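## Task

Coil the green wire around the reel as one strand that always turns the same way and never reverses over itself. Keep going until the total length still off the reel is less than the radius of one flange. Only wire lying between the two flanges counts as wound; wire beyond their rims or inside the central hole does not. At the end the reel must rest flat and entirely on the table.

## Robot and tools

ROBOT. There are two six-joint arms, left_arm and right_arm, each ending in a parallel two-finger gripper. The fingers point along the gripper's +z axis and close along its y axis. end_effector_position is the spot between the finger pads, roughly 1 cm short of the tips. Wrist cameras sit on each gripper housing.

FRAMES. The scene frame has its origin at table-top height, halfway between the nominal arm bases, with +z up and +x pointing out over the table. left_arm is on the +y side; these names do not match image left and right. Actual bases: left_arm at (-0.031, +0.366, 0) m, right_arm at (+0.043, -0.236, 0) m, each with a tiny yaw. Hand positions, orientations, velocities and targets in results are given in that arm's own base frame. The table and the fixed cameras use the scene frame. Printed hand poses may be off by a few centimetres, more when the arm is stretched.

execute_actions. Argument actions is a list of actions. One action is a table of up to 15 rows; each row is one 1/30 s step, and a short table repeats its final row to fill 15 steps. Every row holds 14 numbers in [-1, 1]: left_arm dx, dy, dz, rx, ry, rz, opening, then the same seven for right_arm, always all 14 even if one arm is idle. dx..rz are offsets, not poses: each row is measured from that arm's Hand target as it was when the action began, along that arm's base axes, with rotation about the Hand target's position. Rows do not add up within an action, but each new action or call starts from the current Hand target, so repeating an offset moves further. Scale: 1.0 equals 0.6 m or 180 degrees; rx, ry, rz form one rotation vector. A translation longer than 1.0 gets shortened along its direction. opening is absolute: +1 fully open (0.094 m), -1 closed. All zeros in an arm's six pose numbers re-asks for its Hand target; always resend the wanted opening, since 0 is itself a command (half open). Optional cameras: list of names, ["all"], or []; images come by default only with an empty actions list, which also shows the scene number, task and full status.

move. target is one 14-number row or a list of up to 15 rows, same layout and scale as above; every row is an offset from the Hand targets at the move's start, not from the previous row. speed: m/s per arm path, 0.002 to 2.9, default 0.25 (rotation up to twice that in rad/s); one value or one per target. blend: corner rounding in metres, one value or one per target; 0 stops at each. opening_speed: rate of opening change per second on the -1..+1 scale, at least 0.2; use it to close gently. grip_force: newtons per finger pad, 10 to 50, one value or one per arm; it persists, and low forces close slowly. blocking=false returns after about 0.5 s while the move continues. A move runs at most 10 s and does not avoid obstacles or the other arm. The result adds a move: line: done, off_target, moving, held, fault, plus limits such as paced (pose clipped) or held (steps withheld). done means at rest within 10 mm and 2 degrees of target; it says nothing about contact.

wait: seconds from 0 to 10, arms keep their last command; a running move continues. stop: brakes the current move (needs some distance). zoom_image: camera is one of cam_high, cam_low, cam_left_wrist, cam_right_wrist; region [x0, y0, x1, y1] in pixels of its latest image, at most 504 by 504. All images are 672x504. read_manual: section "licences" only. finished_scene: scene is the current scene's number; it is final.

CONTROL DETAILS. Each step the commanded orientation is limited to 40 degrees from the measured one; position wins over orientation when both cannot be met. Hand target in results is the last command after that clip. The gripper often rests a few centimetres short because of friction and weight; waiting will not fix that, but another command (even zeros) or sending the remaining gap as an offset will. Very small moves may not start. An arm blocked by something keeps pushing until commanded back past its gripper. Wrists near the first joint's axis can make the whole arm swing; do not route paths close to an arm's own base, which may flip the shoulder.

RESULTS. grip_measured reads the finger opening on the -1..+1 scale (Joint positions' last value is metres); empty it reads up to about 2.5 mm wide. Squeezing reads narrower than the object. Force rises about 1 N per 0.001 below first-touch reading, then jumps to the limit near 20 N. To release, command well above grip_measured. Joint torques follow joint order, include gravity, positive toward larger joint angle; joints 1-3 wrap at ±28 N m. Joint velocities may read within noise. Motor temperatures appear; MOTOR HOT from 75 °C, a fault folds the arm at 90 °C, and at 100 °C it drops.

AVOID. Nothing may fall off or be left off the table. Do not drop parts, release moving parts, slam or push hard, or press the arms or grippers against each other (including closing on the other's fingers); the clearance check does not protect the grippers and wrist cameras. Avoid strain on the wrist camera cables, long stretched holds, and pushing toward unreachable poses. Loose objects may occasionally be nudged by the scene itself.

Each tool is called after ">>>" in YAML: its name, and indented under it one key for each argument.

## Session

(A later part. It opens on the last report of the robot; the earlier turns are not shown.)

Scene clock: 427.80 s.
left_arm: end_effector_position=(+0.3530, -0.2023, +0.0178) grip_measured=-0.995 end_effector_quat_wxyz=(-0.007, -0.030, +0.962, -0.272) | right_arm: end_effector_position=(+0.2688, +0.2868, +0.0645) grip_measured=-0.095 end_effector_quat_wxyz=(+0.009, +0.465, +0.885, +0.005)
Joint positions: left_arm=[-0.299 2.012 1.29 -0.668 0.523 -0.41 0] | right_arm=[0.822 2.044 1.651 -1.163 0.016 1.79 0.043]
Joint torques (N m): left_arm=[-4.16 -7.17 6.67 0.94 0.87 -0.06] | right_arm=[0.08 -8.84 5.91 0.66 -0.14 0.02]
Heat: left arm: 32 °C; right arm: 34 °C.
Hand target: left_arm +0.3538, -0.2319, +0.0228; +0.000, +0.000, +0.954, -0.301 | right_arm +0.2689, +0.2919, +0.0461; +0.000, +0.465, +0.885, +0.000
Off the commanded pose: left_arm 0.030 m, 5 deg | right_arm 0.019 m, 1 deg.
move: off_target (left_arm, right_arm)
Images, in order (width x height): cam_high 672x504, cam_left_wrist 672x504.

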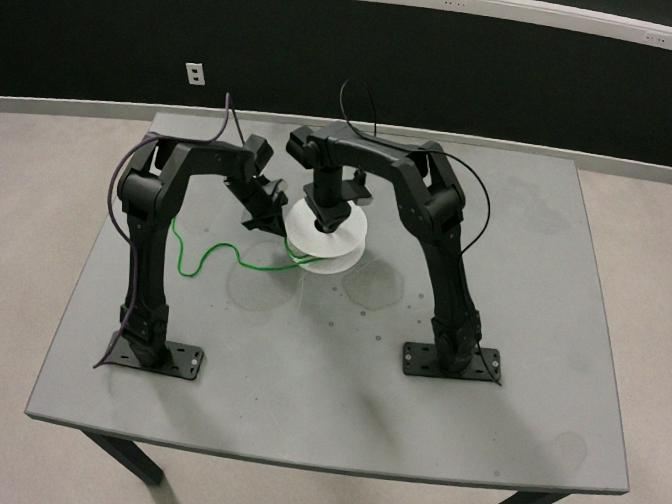

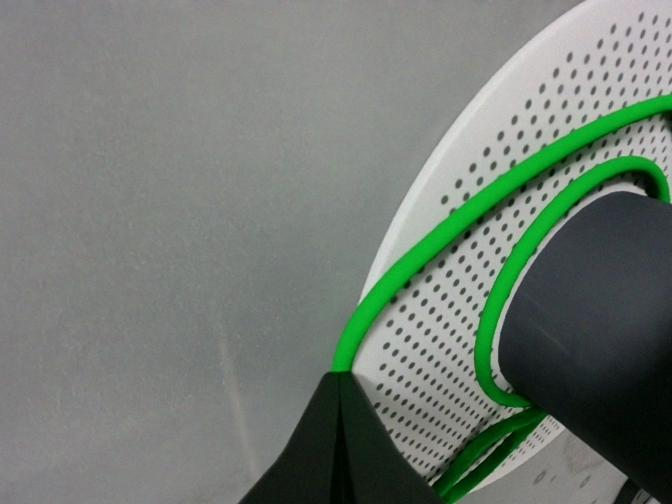

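>>> move:
  target: [0,0.075,0.01,0,0,0,-1,0,0,0,0,0,0,-0.05]
  speed: 0.1
  cameras: ["all"]

Scene clock: 433.27 s.
left_arm: end_effector_position=(+0.3551, -0.1861, +0.0209) grip_measured=-0.995 end_effector_quat_wxyz=(-0.005, -0.006, +0.956, -0.293) | right_arm: end_effector_position=(+0.2688, +0.2868, +0.0645) grip_measured=-0.095 end_effector_quat_wxyz=(+0.009, +0.465, +0.885, +0.005)
Joint positions: left_arm=[-0.237 2.011 1.285 -0.693 0.578 -0.295 0] | right_arm=[0.822 2.044 1.651 -1.163 0.016 1.79 0.043]
Joint torques (N m): left_arm=[0.27 -9.4 5.11 0.31 0.5 0.08] | right_arm=[0.12 -8.88 5.98 0.67 -0.16 0.01]
Heat: left arm: 32 °C; right arm: 34 °C.
Hand target: left_arm +0.3538, -0.1869, +0.0289; +0.000, +0.000, +0.954, -0.301 | right_arm +0.2689, +0.2919, +0.0461; +0.000, +0.465, +0.885, +0.000
Off the commanded pose: left_arm 0.008 m, 1 deg | right_arm 0.019 m, 1 deg.
move: off_target (right_arm)

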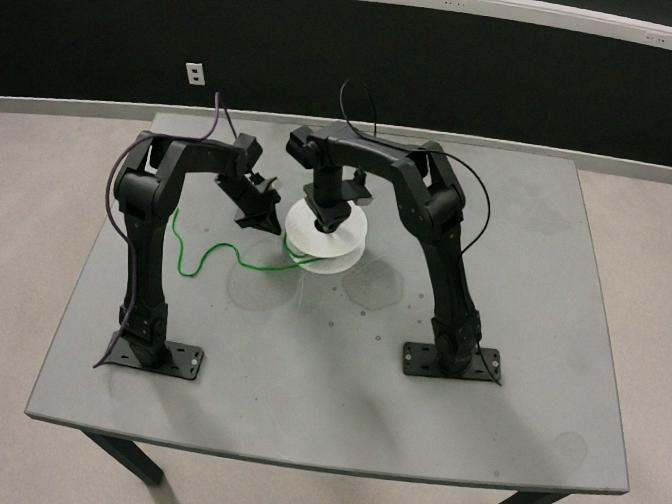

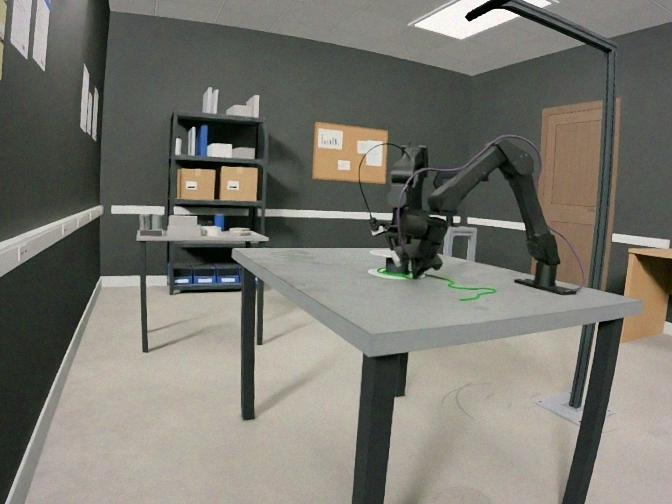

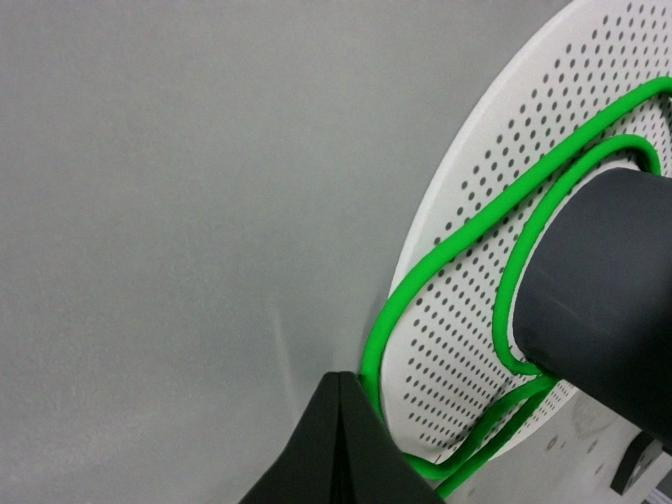

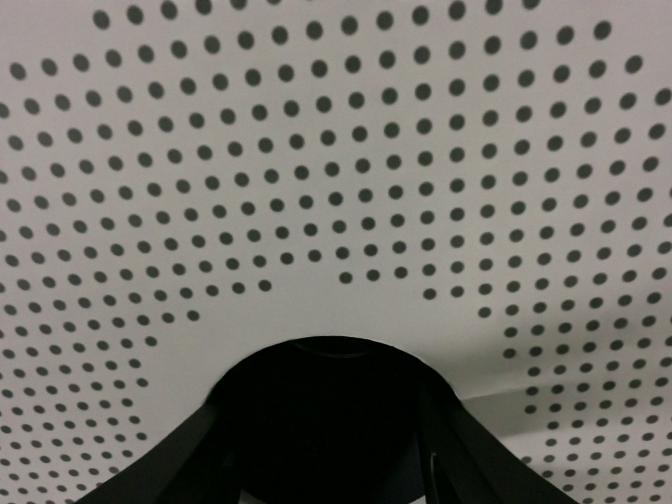

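>>> zoom_image:
  camera: "cam_left_wrist"
  region: [340, 60, 672, 504]

>>> zoom_image:
  camera: "cam_low"
  region: [350, 230, 470, 310]

>>> zoom_image:
  camera: "cam_high"
  region: [220, 160, 380, 300]

Scaled by 1.135 from the camera's 672x504 image, which has a finer 960x720 frame.

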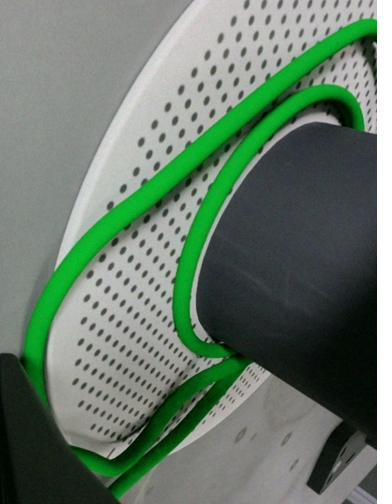

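Scaled by 4.200 from the camera's 672x504 image, which has a finer 960x720 frame.

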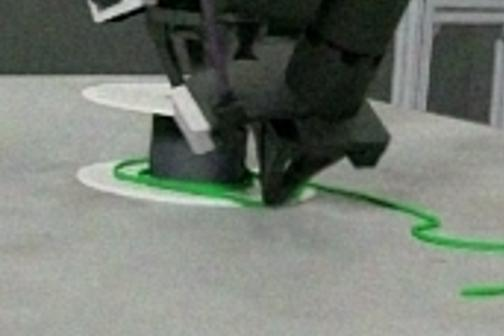

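Scaled by 3.150 from the camera's 672x504 image, which has a finer 960x720 frame.

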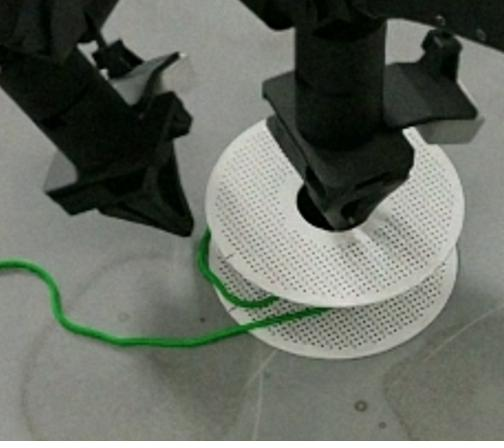

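>>> move:
  target: [0,0.05,0.01,0,0,0,-1,0,0,-0.02,0,0,0,-0.05]
  speed: 0.1
  cameras: ["cam_low","cam_left_wrist","cam_right_wrist"]

>>> zoom_image:
  camera: "cam_low"
  region: [350, 230, 470, 310]

Scene clock: 439.23 s.
left_arm: end_effector_position=(+0.3525, -0.1555, +0.0200) grip_measured=-0.995 end_effector_quat_wxyz=(-0.015, -0.009, +0.956, -0.292) | right_arm: end_effector_position=(+0.2688, +0.2869, +0.0642) grip_measured=-0.095 end_effector_quat_wxyz=(+0.010, +0.465, +0.885, +0.006)
Joint positions: left_arm=[-0.155 2.011 1.285 -0.768 0.588 -0.197 0] | right_arm=[0.822 2.042 1.647 -1.158 0.016 1.79 0.043]
Joint torques (N m): left_arm=[0.25 -10.63 5.23 0.16 0.51 0.15] | right_arm=[0.06 -8.12 3.33 1.05 -0.19 0.04]
Heat: left arm: 32 °C; right arm: 34 °C.
Hand target: left_arm +0.3538, -0.1569, +0.0348; +0.000, +0.000, +0.954, -0.301 | right_arm +0.2689, +0.2919, +0.0340; +0.000, +0.465, +0.885, +0.000
Off the commanded pose: left_arm 0.015 m, 2 deg | right_arm 0.031 m, 1 deg.
move: off_target (left_arm, right_arm)
Images, in order (width x height): cam_low 672x504, cam_left_wrist 672x504, cam_right_wrist 672x504.

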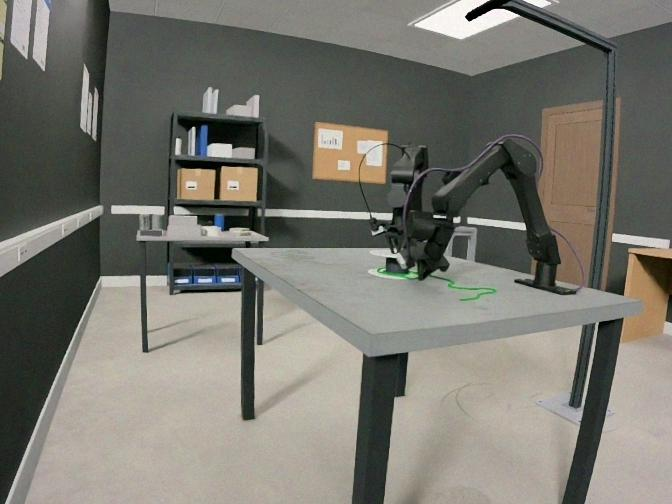

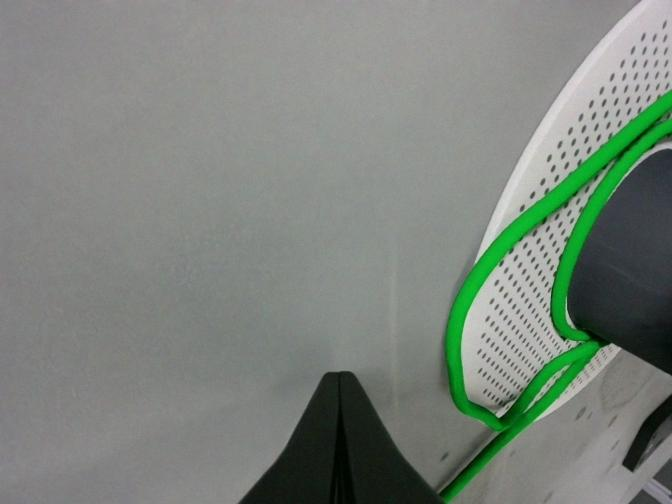

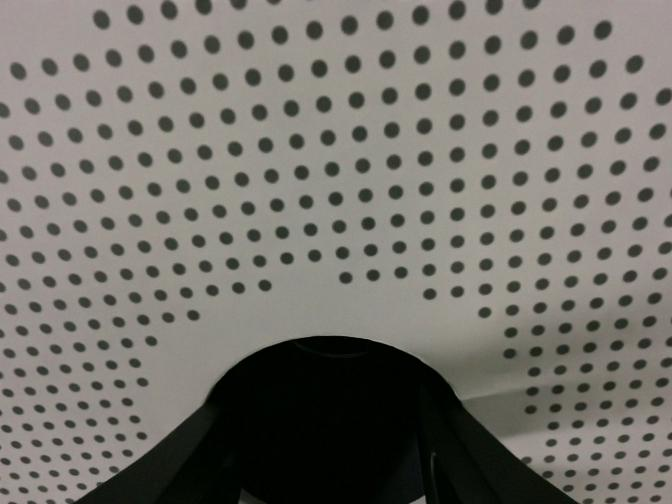

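Scaled by 4.200 from the camera's 672x504 image, which has a finer 960x720 frame.

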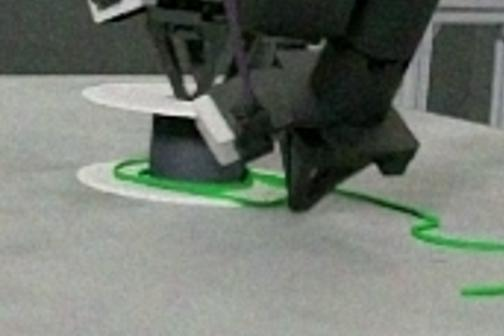

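>>> move:
  target:
    - [-0.03,0.08,0.1,0,0,0,-1,0,0,0.02,0,0,0,-0.05]
    - [-0.133,0.06,0.1,0.0707,-0.2459,-0.415,-0.5,0,0,0.02,0,0,0,-0.05]
  speed: 0.2
  cameras: ["cam_high","cam_left_wrist"]

Scene clock: 448.80 s.
left_arm: end_effector_position=(+0.2738, -0.1173, +0.0883) grip_measured=-0.502 end_effector_quat_wxyz=(+0.140, +0.661, +0.727, -0.127) | right_arm: end_effector_position=(+0.2689, +0.2869, +0.0648) grip_measured=-0.094 end_effector_quat_wxyz=(+0.010, +0.465, +0.885, +0.007)
Joint positions: left_arm=[-0.191 1.565 1.097 -0.989 0.364 1.264 0.023] | right_arm=[0.822 2.04 1.645 -1.157 0.016 1.79 0.043]
Joint torques (N m): left_arm=[-0.66 -6.89 5.33 0.44 0.29 0.1] | right_arm=[0.01 -8.5 6.31 0.62 -0.18 0.02]
Heat: left arm: 32 °C; right arm: 33 °C.
Hand target: left_arm +0.2739, -0.1209, +0.0948; +0.156, +0.668, +0.718, -0.121 | right_arm +0.2690, +0.2920, +0.0461; +0.000, +0.465, +0.885, +0.001
Off the commanded pose: left_arm 0.007 m, 2 deg | right_arm 0.019 m, 1 deg.
move: off_target (right_arm)
Images, in order (width x height): cam_high 672x504, cam_left_wrist 672x504.

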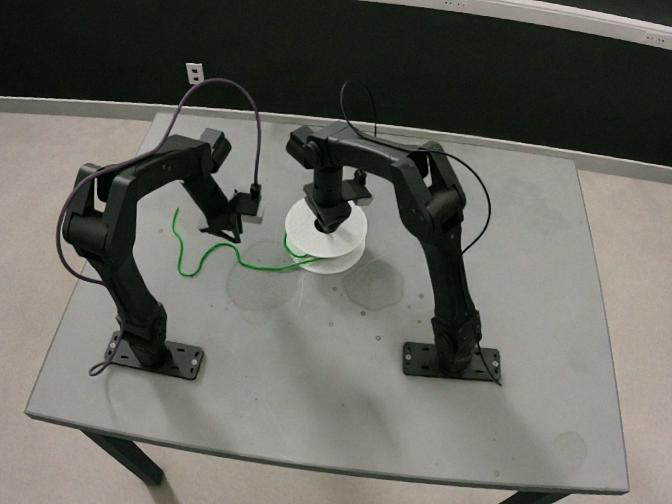

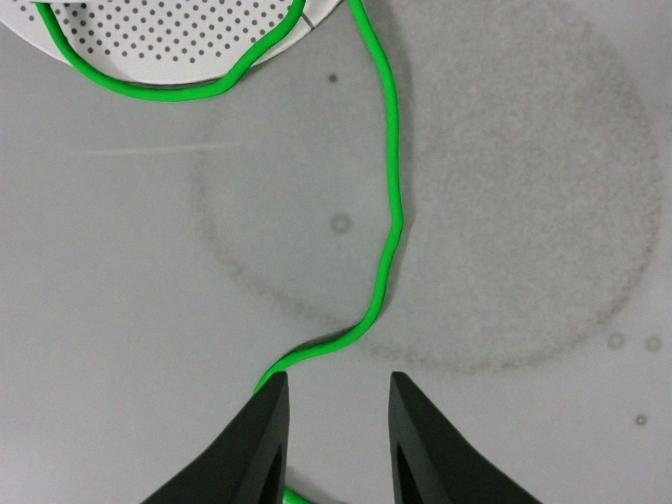

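>>> move:
  target:
    - [-0.0317,-0.0917,-0.07,0,0,0,-0.4,0,0,0,0,0,0,-0.05]
    - [-0.0317,-0.0917,-0.128,0,0,0,-0.4,0,0,0,0,0,0,-0.05]
  speed: 0.12
  cameras: ["cam_left_wrist"]

Scene clock: 454.23 s.
left_arm: end_effector_position=(+0.2548, -0.1722, +0.0188) grip_measured=-0.402 end_effector_quat_wxyz=(+0.152, +0.668, +0.719, -0.118) | right_arm: end_effector_position=(+0.2689, +0.2869, +0.0648) grip_measured=-0.094 end_effector_quat_wxyz=(+0.010, +0.465, +0.885, +0.007)
Joint positions: left_arm=[-0.41 1.621 0.849 -0.582 0.323 1.051 0.028] | right_arm=[0.822 2.04 1.645 -1.157 0.016 1.79 0.043]
Joint torques (N m): left_arm=[-0.55 -4.57 5.29 0.62 0.27 -0.05] | right_arm=[0.06 -8.53 6.35 0.61 -0.16 0.01]
Heat: left arm: 32 °C; right arm: 33 °C.
Hand target: left_arm +0.2549, -0.1759, +0.0180; +0.156, +0.668, +0.718, -0.121 | right_arm +0.2690, +0.2920, +0.0461; +0.000, +0.465, +0.885, +0.001
Off the commanded pose: left_arm 0.004 m, 1 deg | right_arm 0.019 m, 1 deg.
move: off_target (right_arm)
Images, in order (width x height): cam_left_wrist 672x504.

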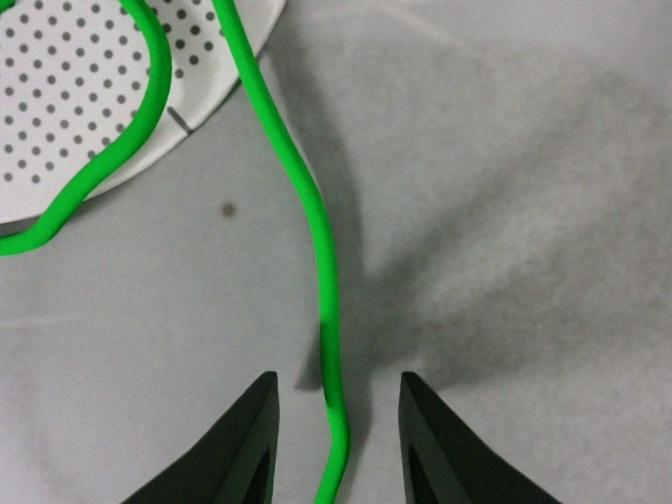

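Great. Lower a bit, grip.

>>> move:
  target:
    - [0,0,-0.012,0,0,0,-0.4,0,0,0,0,0,0,-0.05]
    - [0,0,-0.012,0,0,0,-1,0,0,0,0,0,0,-0.05]
  speed: 0.1
  cameras: ["cam_left_wrist"]

Scene clock: 456.17 s.
left_arm: end_effector_position=(+0.2571, -0.1736, +0.0155) grip_measured=-0.975 end_effector_quat_wxyz=(+0.157, +0.668, +0.718, -0.117) | right_arm: end_effector_position=(+0.2689, +0.2869, +0.0648) grip_measured=-0.094 end_effector_quat_wxyz=(+0.010, +0.465, +0.885, +0.007)
Joint positions: left_arm=[-0.41 1.629 0.84 -0.553 0.325 1.05 0.001] | right_arm=[0.822 2.04 1.645 -1.157 0.016 1.79 0.043]
Joint torques (N m): left_arm=[-0.54 -4.12 4.57 0.72 0.25 -0.05] | right_arm=[0.05 -8.53 6.31 0.62 -0.19 0.02]
Heat: left arm: 32 °C; right arm: 33 °C.
Hand target: left_arm +0.2550, -0.1759, +0.0108; +0.156, +0.668, +0.718, -0.121 | right_arm +0.2690, +0.2920, +0.0461; +0.000, +0.465, +0.885, +0.001
Off the commanded pose: left_arm 0.006 m, 1 deg | right_arm 0.019 m, 1 deg.
move: off_target (right_arm)
Images, in order (width x height): cam_left_wrist 672x504.

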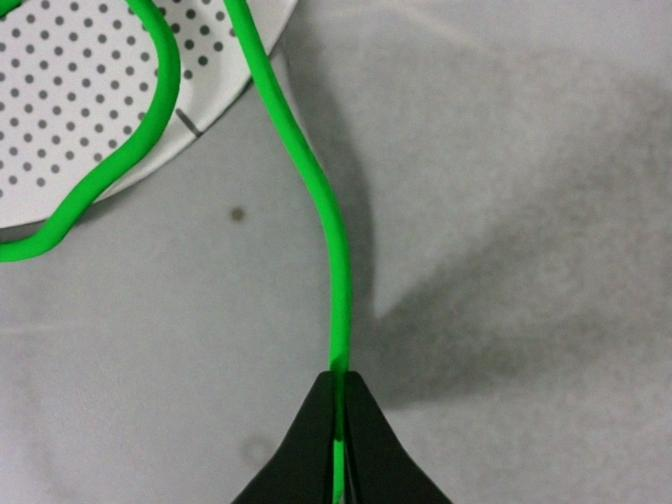

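>>> move:
  target: [0.01,-0.07,0.02,0,0,0,-1,0,0,0,0,0,0.333,-0.05]
  speed: 0.1
  cameras: ["cam_left_wrist","cam_low"]

>>> zoom_image:
  camera: "cam_low"
  region: [350, 230, 470, 310]

Scene clock: 463.57 s.
left_arm: end_effector_position=(+0.2533, -0.2064, +0.0168) grip_measured=-0.977 end_effector_quat_wxyz=(+0.139, +0.667, +0.723, -0.115) | right_arm: end_effector_position=(+0.2707, +0.2912, +0.0655) grip_measured=-0.081 end_effector_quat_wxyz=(+0.015, -0.024, +1.000, +0.011)
Joint positions: left_arm=[-0.532 1.684 0.916 -0.573 0.283 0.925 0.001] | right_arm=[0.822 2.04 1.648 -1.142 0.007 0.774 0.043]
Joint torques (N m): left_arm=[-0.72 -4.78 8.06 0.71 0.37 -0.05] | right_arm=[0.06 -8.55 6.13 0.49 -0.09 -0.33]
Heat: left arm: 32 °C; right arm: 33 °C.
Hand target: left_arm +0.2610, -0.2179, +0.0229; +0.156, +0.668, +0.717, -0.121 | right_arm +0.2689, +0.2919, +0.0460; +0.000, -0.039, +0.999, +0.001
Off the commanded pose: left_arm 0.015 m, 2 deg | right_arm 0.019 m, 3 deg.
move: off_target (left_arm, right_arm)
Images, in order (width x height): cam_low 672x504, cam_left_wrist 672x504.

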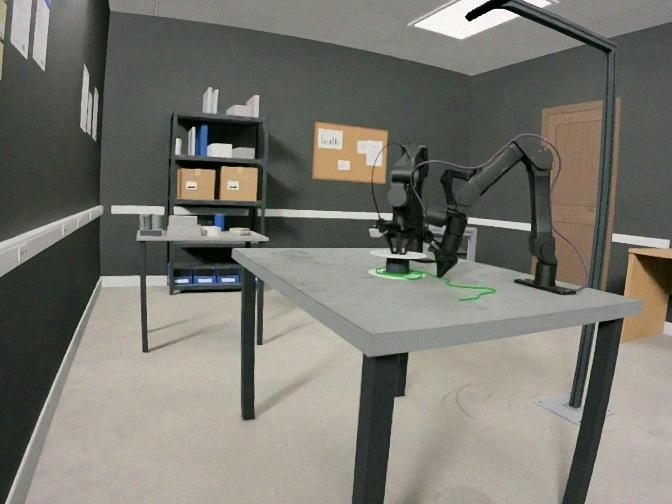

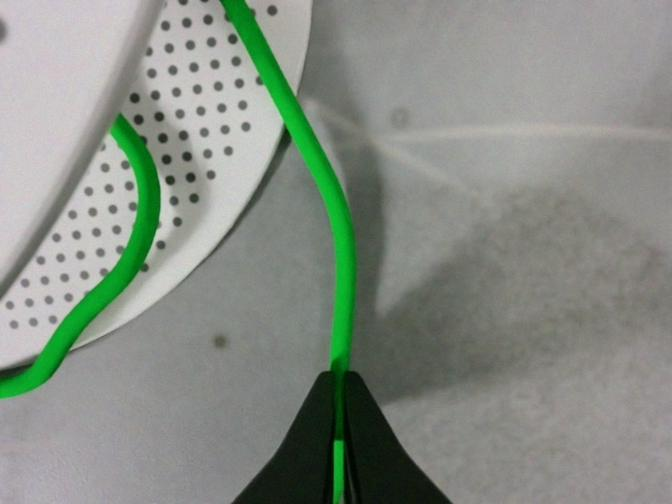

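Scaled by 4.200 from the camera's 672x504 image, which has a finer 960x720 frame.

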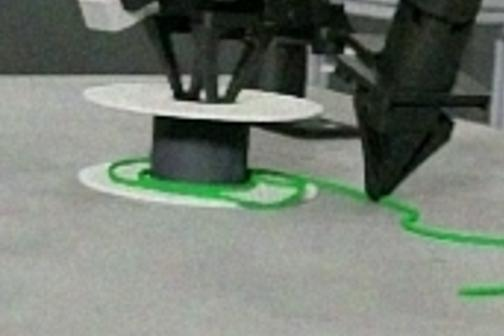

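>>> move:
  target: [-0.01,0.09,0.01,0,0,0,-1,0,0,0,0,0,0,-0.05]
  speed: 0.06
  cameras: ["cam_left_wrist"]

>>> zoom_image:
  camera: "cam_left_wrist"
  region: [0, 0, 400, 300]

Scene clock: 473.33 s.
left_arm: end_effector_position=(+0.2569, -0.1637, +0.0219) grip_measured=-0.977 end_effector_quat_wxyz=(+0.146, +0.667, +0.721, -0.116) | right_arm: end_effector_position=(+0.2707, +0.2912, +0.0655) grip_measured=-0.081 end_effector_quat_wxyz=(+0.015, -0.025, +1.000, +0.011)
Joint positions: left_arm=[-0.383 1.617 0.864 -0.619 0.321 1.078 0.001] | right_arm=[0.822 2.04 1.648 -1.142 0.007 0.773 0.043]
Joint torques (N m): left_arm=[0.58 -6.97 4.97 0.34 0.39 0.11] | right_arm=[0.1 -8.54 6.27 0.5 -0.1 -0.28]
Heat: left arm: 32 °C; right arm: 33 °C.
Hand target: left_arm +0.2549, -0.1639, +0.0288; +0.156, +0.668, +0.717, -0.121 | right_arm +0.2689, +0.2919, +0.0460; +0.000, -0.039, +0.999, +0.001
Off the commanded pose: left_arm 0.007 m, 1 deg | right_arm 0.020 m, 3 deg.
move: off_target (right_arm)
Images, in order (width x height): cam_left_wrist 672x504.

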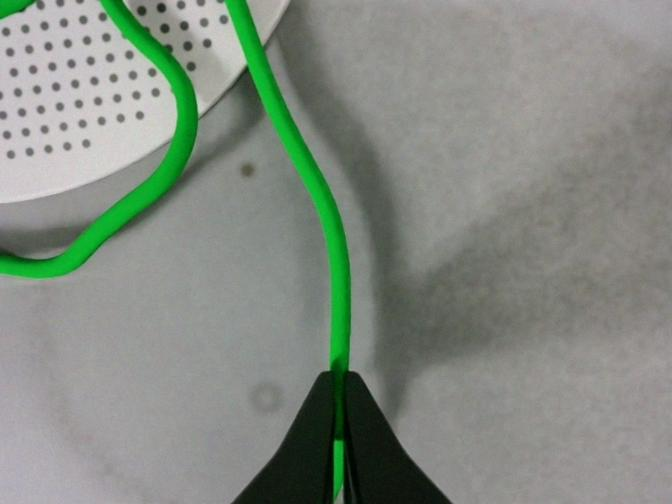

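Scaled by 1.260 from the camera's 672x504 image, which has a finer 960x720 frame.

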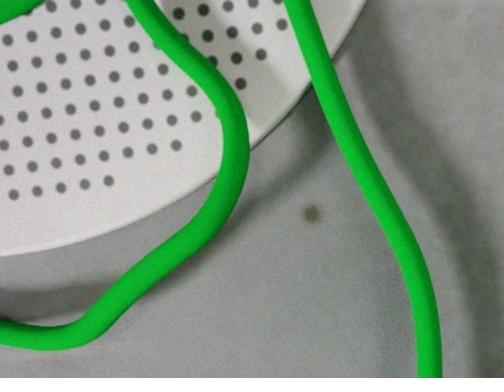

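>>> move:
  target:
    - [0,0.0,0,0,0,0,-0.4,0,0,0,0,0,0,-0.05]
    - [0,0.0,0.1,0,0,0,-0.4,0,0,0,0,0,0,-0.05]
    - [0.033,0.023,0.1,-0.2315,-0.0496,0.105,-0.4,0,0,0,0,0,0,-0.05]
  speed: 0.15
  cameras: ["all"]

Scene clock: 486.60 s.
left_arm: end_effector_position=(+0.2753, -0.1501, +0.0849) grip_measured=-0.402 end_effector_quat_wxyz=(+0.445, +0.453, +0.718, -0.286) | right_arm: end_effector_position=(+0.2707, +0.2912, +0.0655) grip_measured=-0.081 end_effector_quat_wxyz=(+0.015, -0.025, +1.000, +0.011)
Joint positions: left_arm=[-0.021 1.361 0.433 0.09 0.935 0.722 0.028] | right_arm=[0.822 2.04 1.648 -1.142 0.007 0.773 0.043]
Joint torques (N m): left_arm=[0.61 -3.48 4.96 1.3 0.6 -0.03] | right_arm=[0.08 -8.64 6.24 0.48 -0.11 -0.3]
Heat: left arm: 32 °C; right arm: 32 °C.
Hand target: left_arm +0.2747, -0.1502, +0.0888; +0.453, +0.453, +0.711, -0.289 | right_arm +0.2689, +0.2919, +0.0460; +0.000, -0.039, +0.999, +0.001
Off the commanded pose: left_arm 0.004 m, 1 deg | right_arm 0.020 m, 3 deg.
move: off_target (right_arm)

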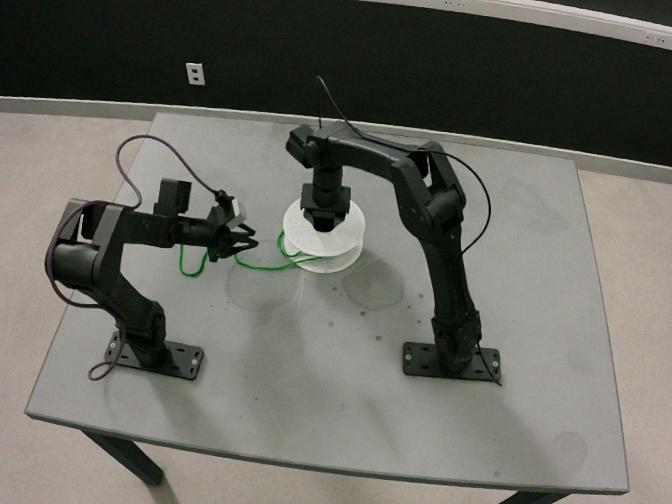

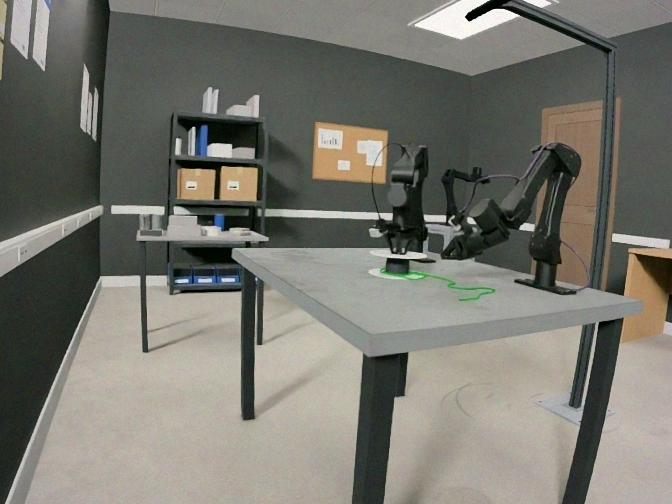

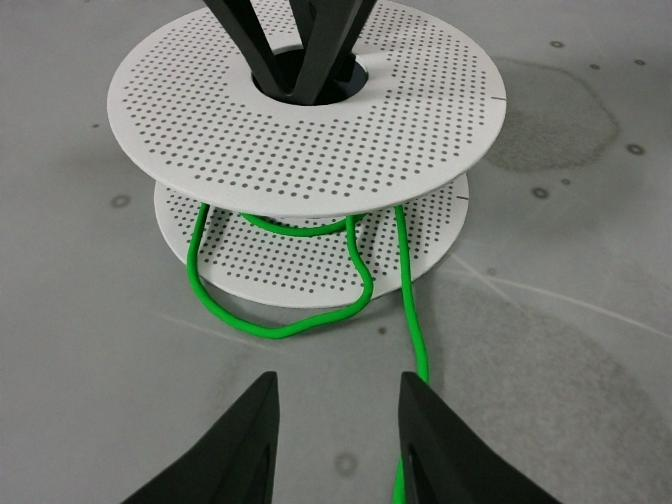

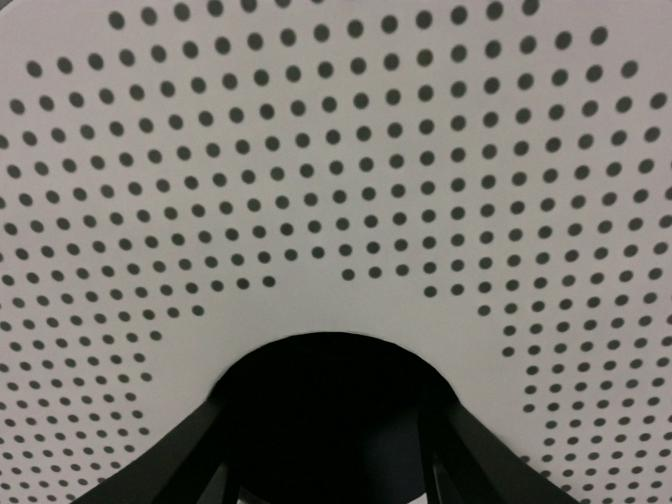

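>>> zoom_image:
  camera: "cam_left_wrist"
  region: [140, 170, 480, 370]

Scaled by 1.482 from the camera's 672x504 image, which has a finer 960x720 frame.

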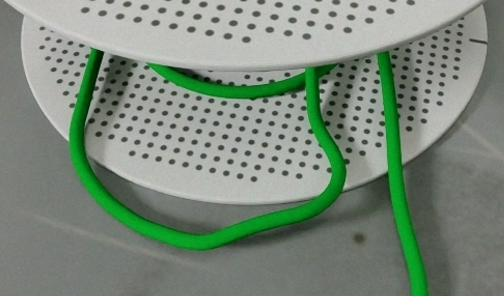

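>>> move:
  target:
    - [0,0,0,0,0,0,-0.4,0,0,0.015,0,0,0,-0.8]
    - [0,0,0,0,0,0,-0.4,0,0,0.015,0,0,-0.333,-0.8]
    - [0,0,0,0,0,0,-0.4,0,0,0.0,0,0,-0.333,-0.8]
  speed: 0.4
  cameras: ["cam_left_wrist","cam_right_wrist"]

Scene clock: 496.20 s.
left_arm: end_effector_position=(+0.2755, -0.1501, +0.0850) grip_measured=-0.402 end_effector_quat_wxyz=(+0.445, +0.453, +0.718, -0.285) | right_arm: end_effector_position=(+0.2718, +0.2930, +0.0558) grip_measured=-0.798 end_effector_quat_wxyz=(+0.005, +0.462, +0.887, +0.011)
Joint positions: left_arm=[-0.021 1.361 0.433 0.092 0.935 0.721 0.028] | right_arm=[0.822 2.066 1.648 -1.128 0.004 1.784 0.009]
Joint torques (N m): left_arm=[0.61 -3.45 4.94 1.28 0.6 -0.03] | right_arm=[-0.02 -10.67 6.28 0.34 -0.07 0.09]
Heat: left arm: 31 °C; right arm: 33 °C.
Hand target: left_arm +0.2747, -0.1502, +0.0888; +0.453, +0.453, +0.711, -0.289 | right_arm +0.2690, +0.2919, +0.0460; +0.000, +0.465, +0.885, +0.001
Off the commanded pose: left_arm 0.004 m, 1 deg | right_arm 0.010 m, 1 deg.
move: done
Images, in order (width x height): cam_left_wrist 672x504, cam_right_wrist 672x504.

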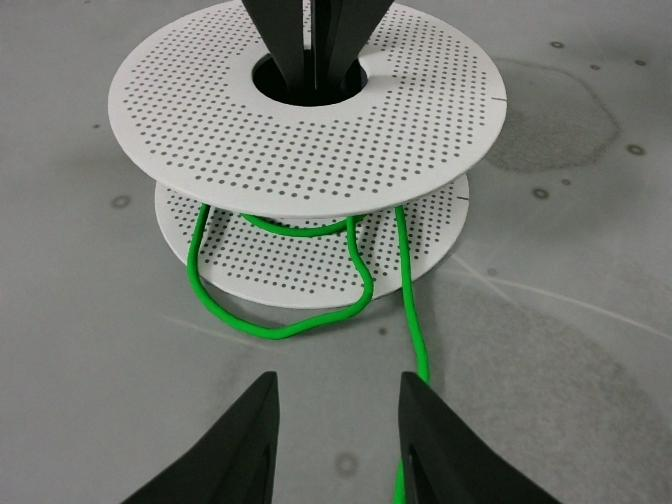

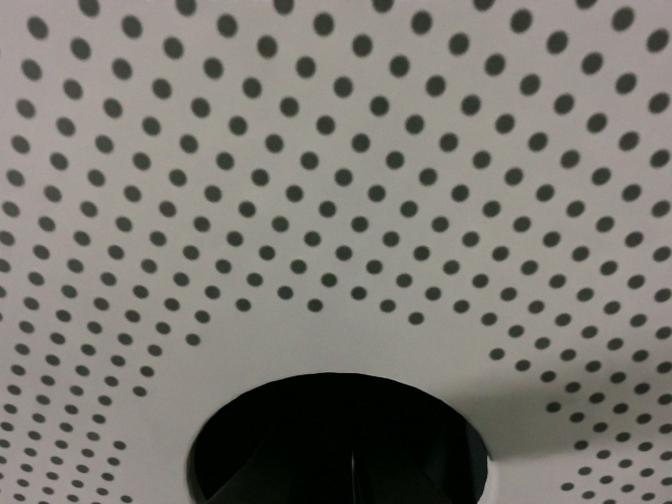

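>>> move:
  target:
    - [0.019,-0.105,-0.06,0,0,0,-0.6,0,0,0.0,0,0,0,-0.05]
  speed: 0.15
  cameras: ["cam_left_wrist","cam_high"]

Scene clock: 499.83 s.
left_arm: end_effector_position=(+0.2889, -0.2104, +0.0544) grip_measured=-0.598 end_effector_quat_wxyz=(+0.454, +0.451, +0.714, -0.286) | right_arm: end_effector_position=(+0.2723, +0.2935, +0.0673) grip_measured=-0.068 end_effector_quat_wxyz=(+0.008, +0.463, +0.886, +0.021)
Joint positions: left_arm=[-0.285 1.615 0.385 0.617 0.741 0.444 0.019] | right_arm=[0.822 2.041 1.656 -1.141 0.004 1.786 0.044]
Joint torques (N m): left_arm=[-0.81 -3.47 3.96 1.55 0.25 -0.07] | right_arm=[0.05 -8.69 5.57 0.5 -0.06 0.07]
Heat: left arm: 31 °C; right arm: 33 °C.
Hand target: left_arm +0.2862, -0.2131, +0.0528; +0.453, +0.453, +0.711, -0.289 | right_arm +0.2690, +0.2920, +0.0460; +0.000, +0.465, +0.885, +0.001
Off the commanded pose: left_arm 0.004 m, 0 deg | right_arm 0.022 m, 3 deg.
move: off_target (right_arm)
Images, in order (width x height): cam_high 672x504, cam_left_wrist 672x504.

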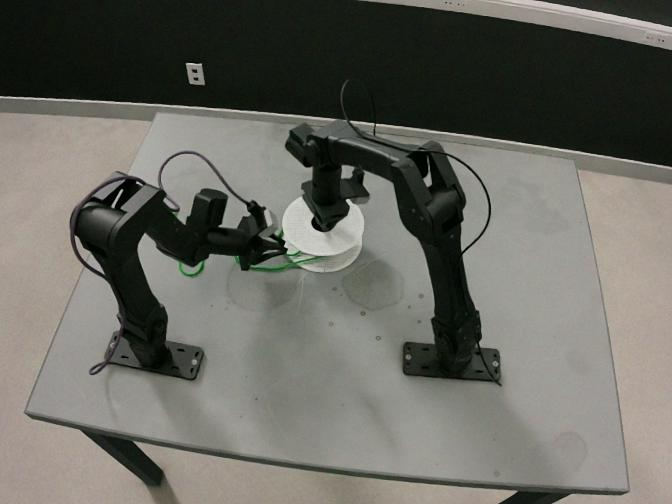

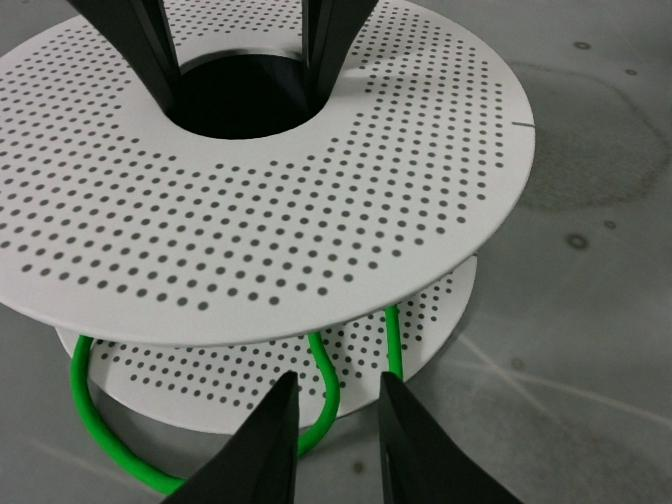

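>>> move:
  target:
    - [0.0135,-0.041,-0.0557,0,0,0,-0.6,0,0,0.0,0,0,0,-0.05]
  speed: 0.1
  cameras: ["cam_left_wrist"]

>>> zoom_image:
  camera: "cam_left_wrist"
  region: [100, 230, 500, 504]

Scene clock: 502.17 s.
left_arm: end_effector_position=(+0.2930, -0.2355, +0.0233) grip_measured=-0.598 end_effector_quat_wxyz=(+0.457, +0.454, +0.707, -0.291) | right_arm: end_effector_position=(+0.2723, +0.2935, +0.0673) grip_measured=-0.068 end_effector_quat_wxyz=(+0.008, +0.463, +0.886, +0.021)
Joint positions: left_arm=[-0.372 1.855 0.394 0.9 0.684 0.381 0.019] | right_arm=[0.822 2.041 1.656 -1.141 0.004 1.786 0.044]
Joint torques (N m): left_arm=[-0.73 -3.93 4.31 1.41 0.02 -0.06] | right_arm=[0.13 -8.69 5.52 0.49 -0.06 0.08]
Heat: left arm: 31 °C; right arm: 33 °C.
Hand target: left_arm +0.2943, -0.2377, +0.0195; +0.453, +0.453, +0.711, -0.289 | right_arm +0.2690, +0.2920, +0.0460; +0.000, +0.465, +0.885, +0.001
Off the commanded pose: left_arm 0.005 m, 1 deg | right_arm 0.022 m, 3 deg.
move: off_target (right_arm)
Images, in order (width x height): cam_left_wrist 672x504.

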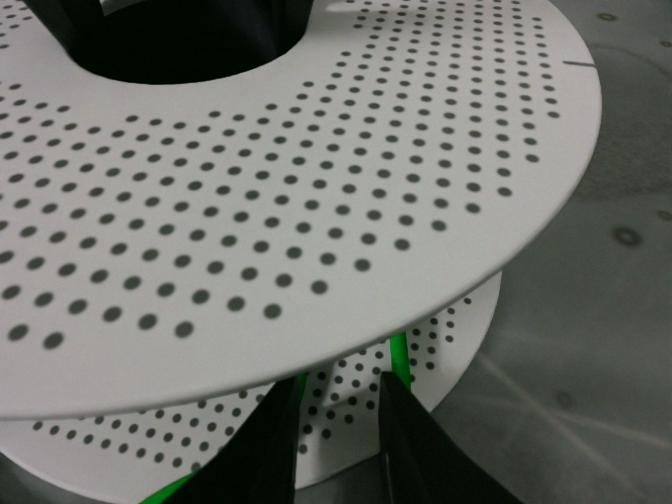

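Scaled by 1.260 from the camera's 672x504 image, which has a finer 960x720 frame.

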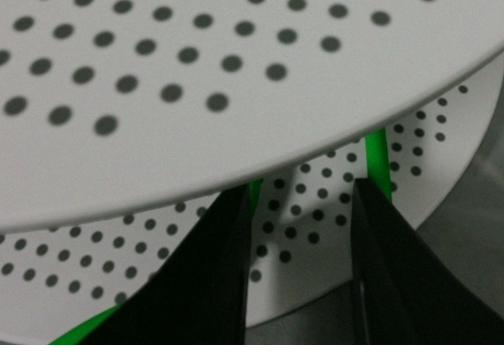

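>>> move:
  target:
    - [0,0,0.03,0,0,0,-0.6,0,0,0.0,0,0,0,-0.05]
    - [0.012,0.004,0.03,0,0,0,-0.6,0,0,0.0,0,0,0,-0.05]
    - [0.012,0.004,-0.002,0,0,0,-0.6,0,0,0.0,0,0,0,-0.05]
  speed: 0.1
  cameras: ["cam_left_wrist"]

>>> zoom_image:
  camera: "cam_left_wrist"
  region: [100, 230, 500, 504]

Scene clock: 505.80 s.
left_arm: end_effector_position=(+0.2993, -0.2379, +0.0234) grip_measured=-0.598 end_effector_quat_wxyz=(+0.457, +0.454, +0.706, -0.293) | right_arm: end_effector_position=(+0.2723, +0.2935, +0.0673) grip_measured=-0.068 end_effector_quat_wxyz=(+0.008, +0.463, +0.886, +0.021)
Joint positions: left_arm=[-0.37 1.871 0.424 0.886 0.689 0.382 0.019] | right_arm=[0.822 2.041 1.656 -1.141 0.004 1.786 0.044]
Joint torques (N m): left_arm=[0.62 -4.07 3.95 1.41 0.16 0.06] | right_arm=[0.1 -8.65 5.46 0.48 -0.09 0.07]
Heat: left arm: 31 °C; right arm: 33 °C.
Hand target: left_arm +0.3014, -0.2353, +0.0182; +0.453, +0.452, +0.712, -0.289 | right_arm +0.2690, +0.2920, +0.0460; +0.000, +0.465, +0.885, +0.001
Off the commanded pose: left_arm 0.006 m, 1 deg | right_arm 0.022 m, 3 deg.
move: off_target (right_arm)
Images, in order (width x height): cam_left_wrist 672x504.

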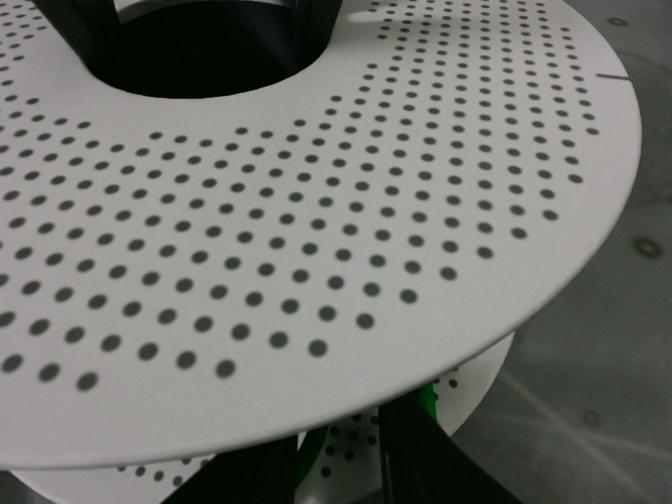

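Scaled by 1.260 from the camera's 672x504 image, which has a finer 960x720 frame.

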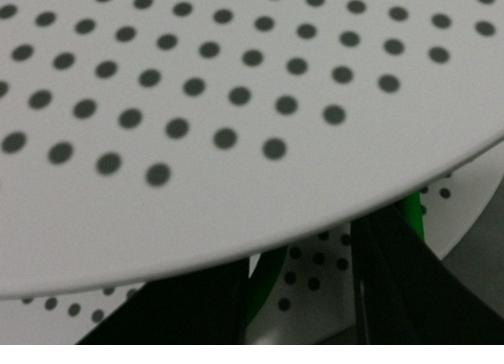

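>>> move:
  target:
    - [0.0,0,0,0,0,0,-1,0,0,0.0,0,0,0,-0.05]
  speed: 0.1
  cameras: ["cam_left_wrist","cam_low"]

>>> zoom_image:
  camera: "cam_left_wrist"
  region: [100, 230, 500, 504]

>>> zoom_image:
  camera: "cam_low"
  region: [350, 230, 470, 310]

Scene clock: 507.40 s.
left_arm: end_effector_position=(+0.3000, -0.2378, +0.0238) grip_measured=-0.995 end_effector_quat_wxyz=(+0.458, +0.454, +0.706, -0.292) | right_arm: end_effector_position=(+0.2723, +0.2935, +0.0673) grip_measured=-0.068 end_effector_quat_wxyz=(+0.008, +0.463, +0.886, +0.021)
Joint positions: left_arm=[-0.369 1.872 0.424 0.89 0.688 0.382 0] | right_arm=[0.822 2.041 1.656 -1.141 0.004 1.786 0.044]
Joint torques (N m): left_arm=[0.57 -4.04 3.95 1.38 0.18 0.06] | right_arm=[0.1 -8.64 5.52 0.51 -0.07 0.07]
Heat: left arm: 31 °C; right arm: 33 °C.
Hand target: left_arm +0.3013, -0.2354, +0.0181; +0.453, +0.453, +0.711, -0.289 | right_arm +0.2690, +0.2920, +0.0460; +0.000, +0.465, +0.885, +0.001
Off the commanded pose: left_arm 0.006 m, 1 deg | right_arm 0.022 m, 3 deg.
move: off_target (right_arm)
Images, in order (width x height): cam_low 672x504, cam_left_wrist 672x504.

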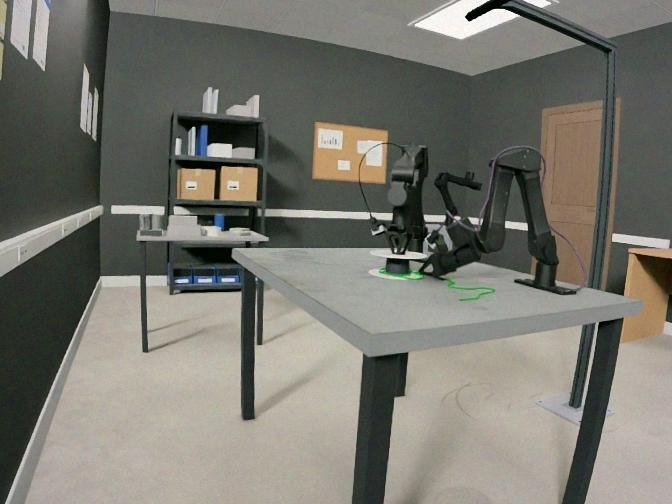

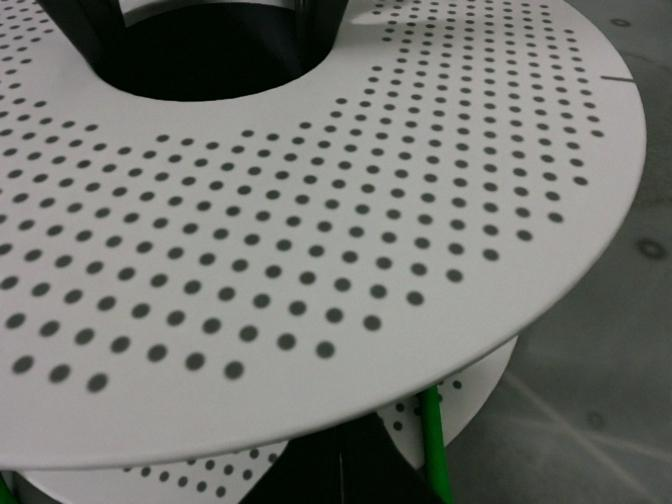

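Scaled by 1.260 from the camera's 672x504 image, which has a finer 960x720 frame.

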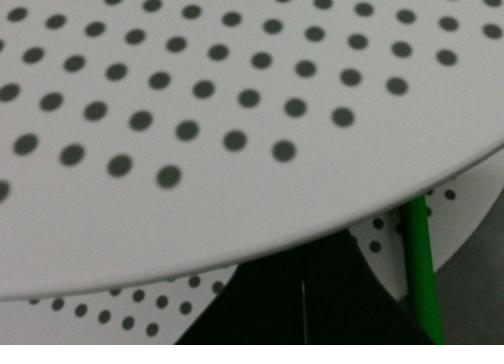

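Scaled by 4.200 from the camera's 672x504 image, which has a finer 960x720 frame.

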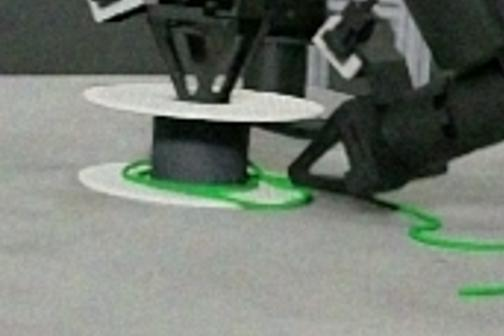

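>>> move:
  target:
    - [0.0,0,0.01,0,0,0,-0.6,0,0,0.0,0,0,0,-0.05]
    - [0.0,0,-0.017,0,0,0,-0.6,0,0,0.0,0,0,0,-0.05]
    - [0.0,0,-0.017,0,0,0,-1,0,0,0.0,0,0,0,-0.05]
  speed: 0.06
  cameras: ["cam_left_wrist","cam_low"]

>>> zoom_image:
  camera: "cam_left_wrist"
  region: [100, 230, 500, 504]

>>> zoom_image:
  camera: "cam_low"
  region: [350, 230, 470, 310]

Scene clock: 510.83 s.
left_arm: end_effector_position=(+0.3045, -0.2396, +0.0233) grip_measured=-0.995 end_effector_quat_wxyz=(+0.475, +0.457, +0.694, -0.290) | right_arm: end_effector_position=(+0.2723, +0.2935, +0.0673) grip_measured=-0.068 end_effector_quat_wxyz=(+0.008, +0.463, +0.886, +0.021)
Joint positions: left_arm=[-0.367 1.922 0.424 0.98 0.694 0.382 0] | right_arm=[0.822 2.041 1.656 -1.141 0.004 1.786 0.044]
Joint torques (N m): left_arm=[0.4 -3.78 3.28 1.1 0.1 0.05] | right_arm=[0.12 -8.69 5.52 0.51 -0.07 0.04]
Heat: left arm: 31 °C; right arm: 33 °C.
Hand target: left_arm +0.3015, -0.2353, +0.0081; +0.453, +0.452, +0.711, -0.289 | right_arm +0.2690, +0.2920, +0.0460; +0.000, +0.465, +0.885, +0.001
Off the commanded pose: left_arm 0.016 m, 3 deg | right_arm 0.022 m, 3 deg.
move: off_target (left_arm, right_arm); target 3's new opening was sent with left_arm's hand 0.015 m and 3 deg from that target
Images, in order (width x height): cam_low 672x504, cam_left_wrist 672x504.

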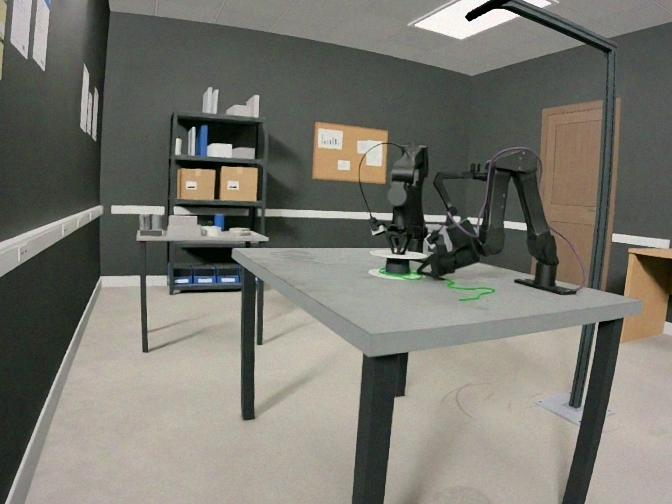

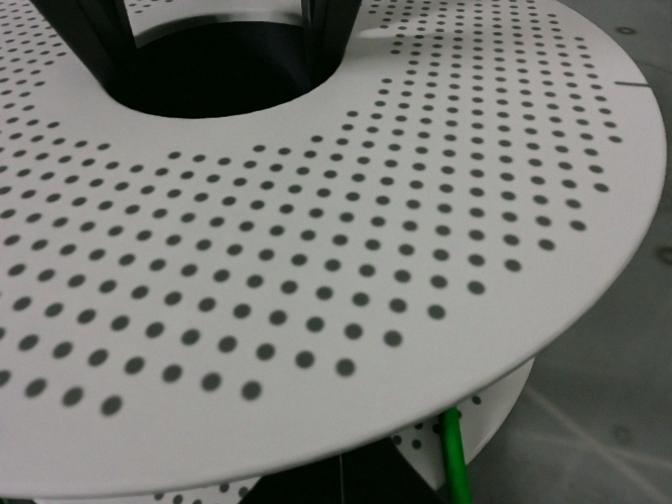

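Scaled by 1.260 from the camera's 672x504 image, which has a finer 960x720 frame.

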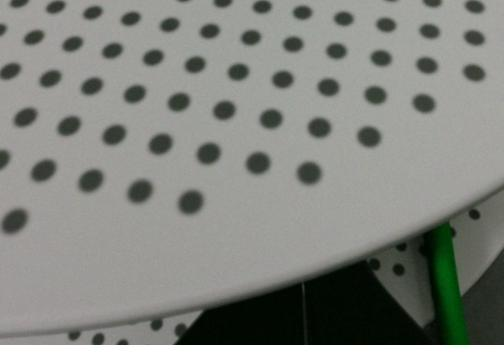

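Scaled by 4.200 from the camera's 672x504 image, which has a finer 960x720 frame.

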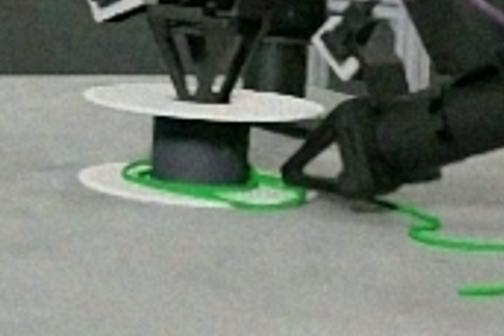

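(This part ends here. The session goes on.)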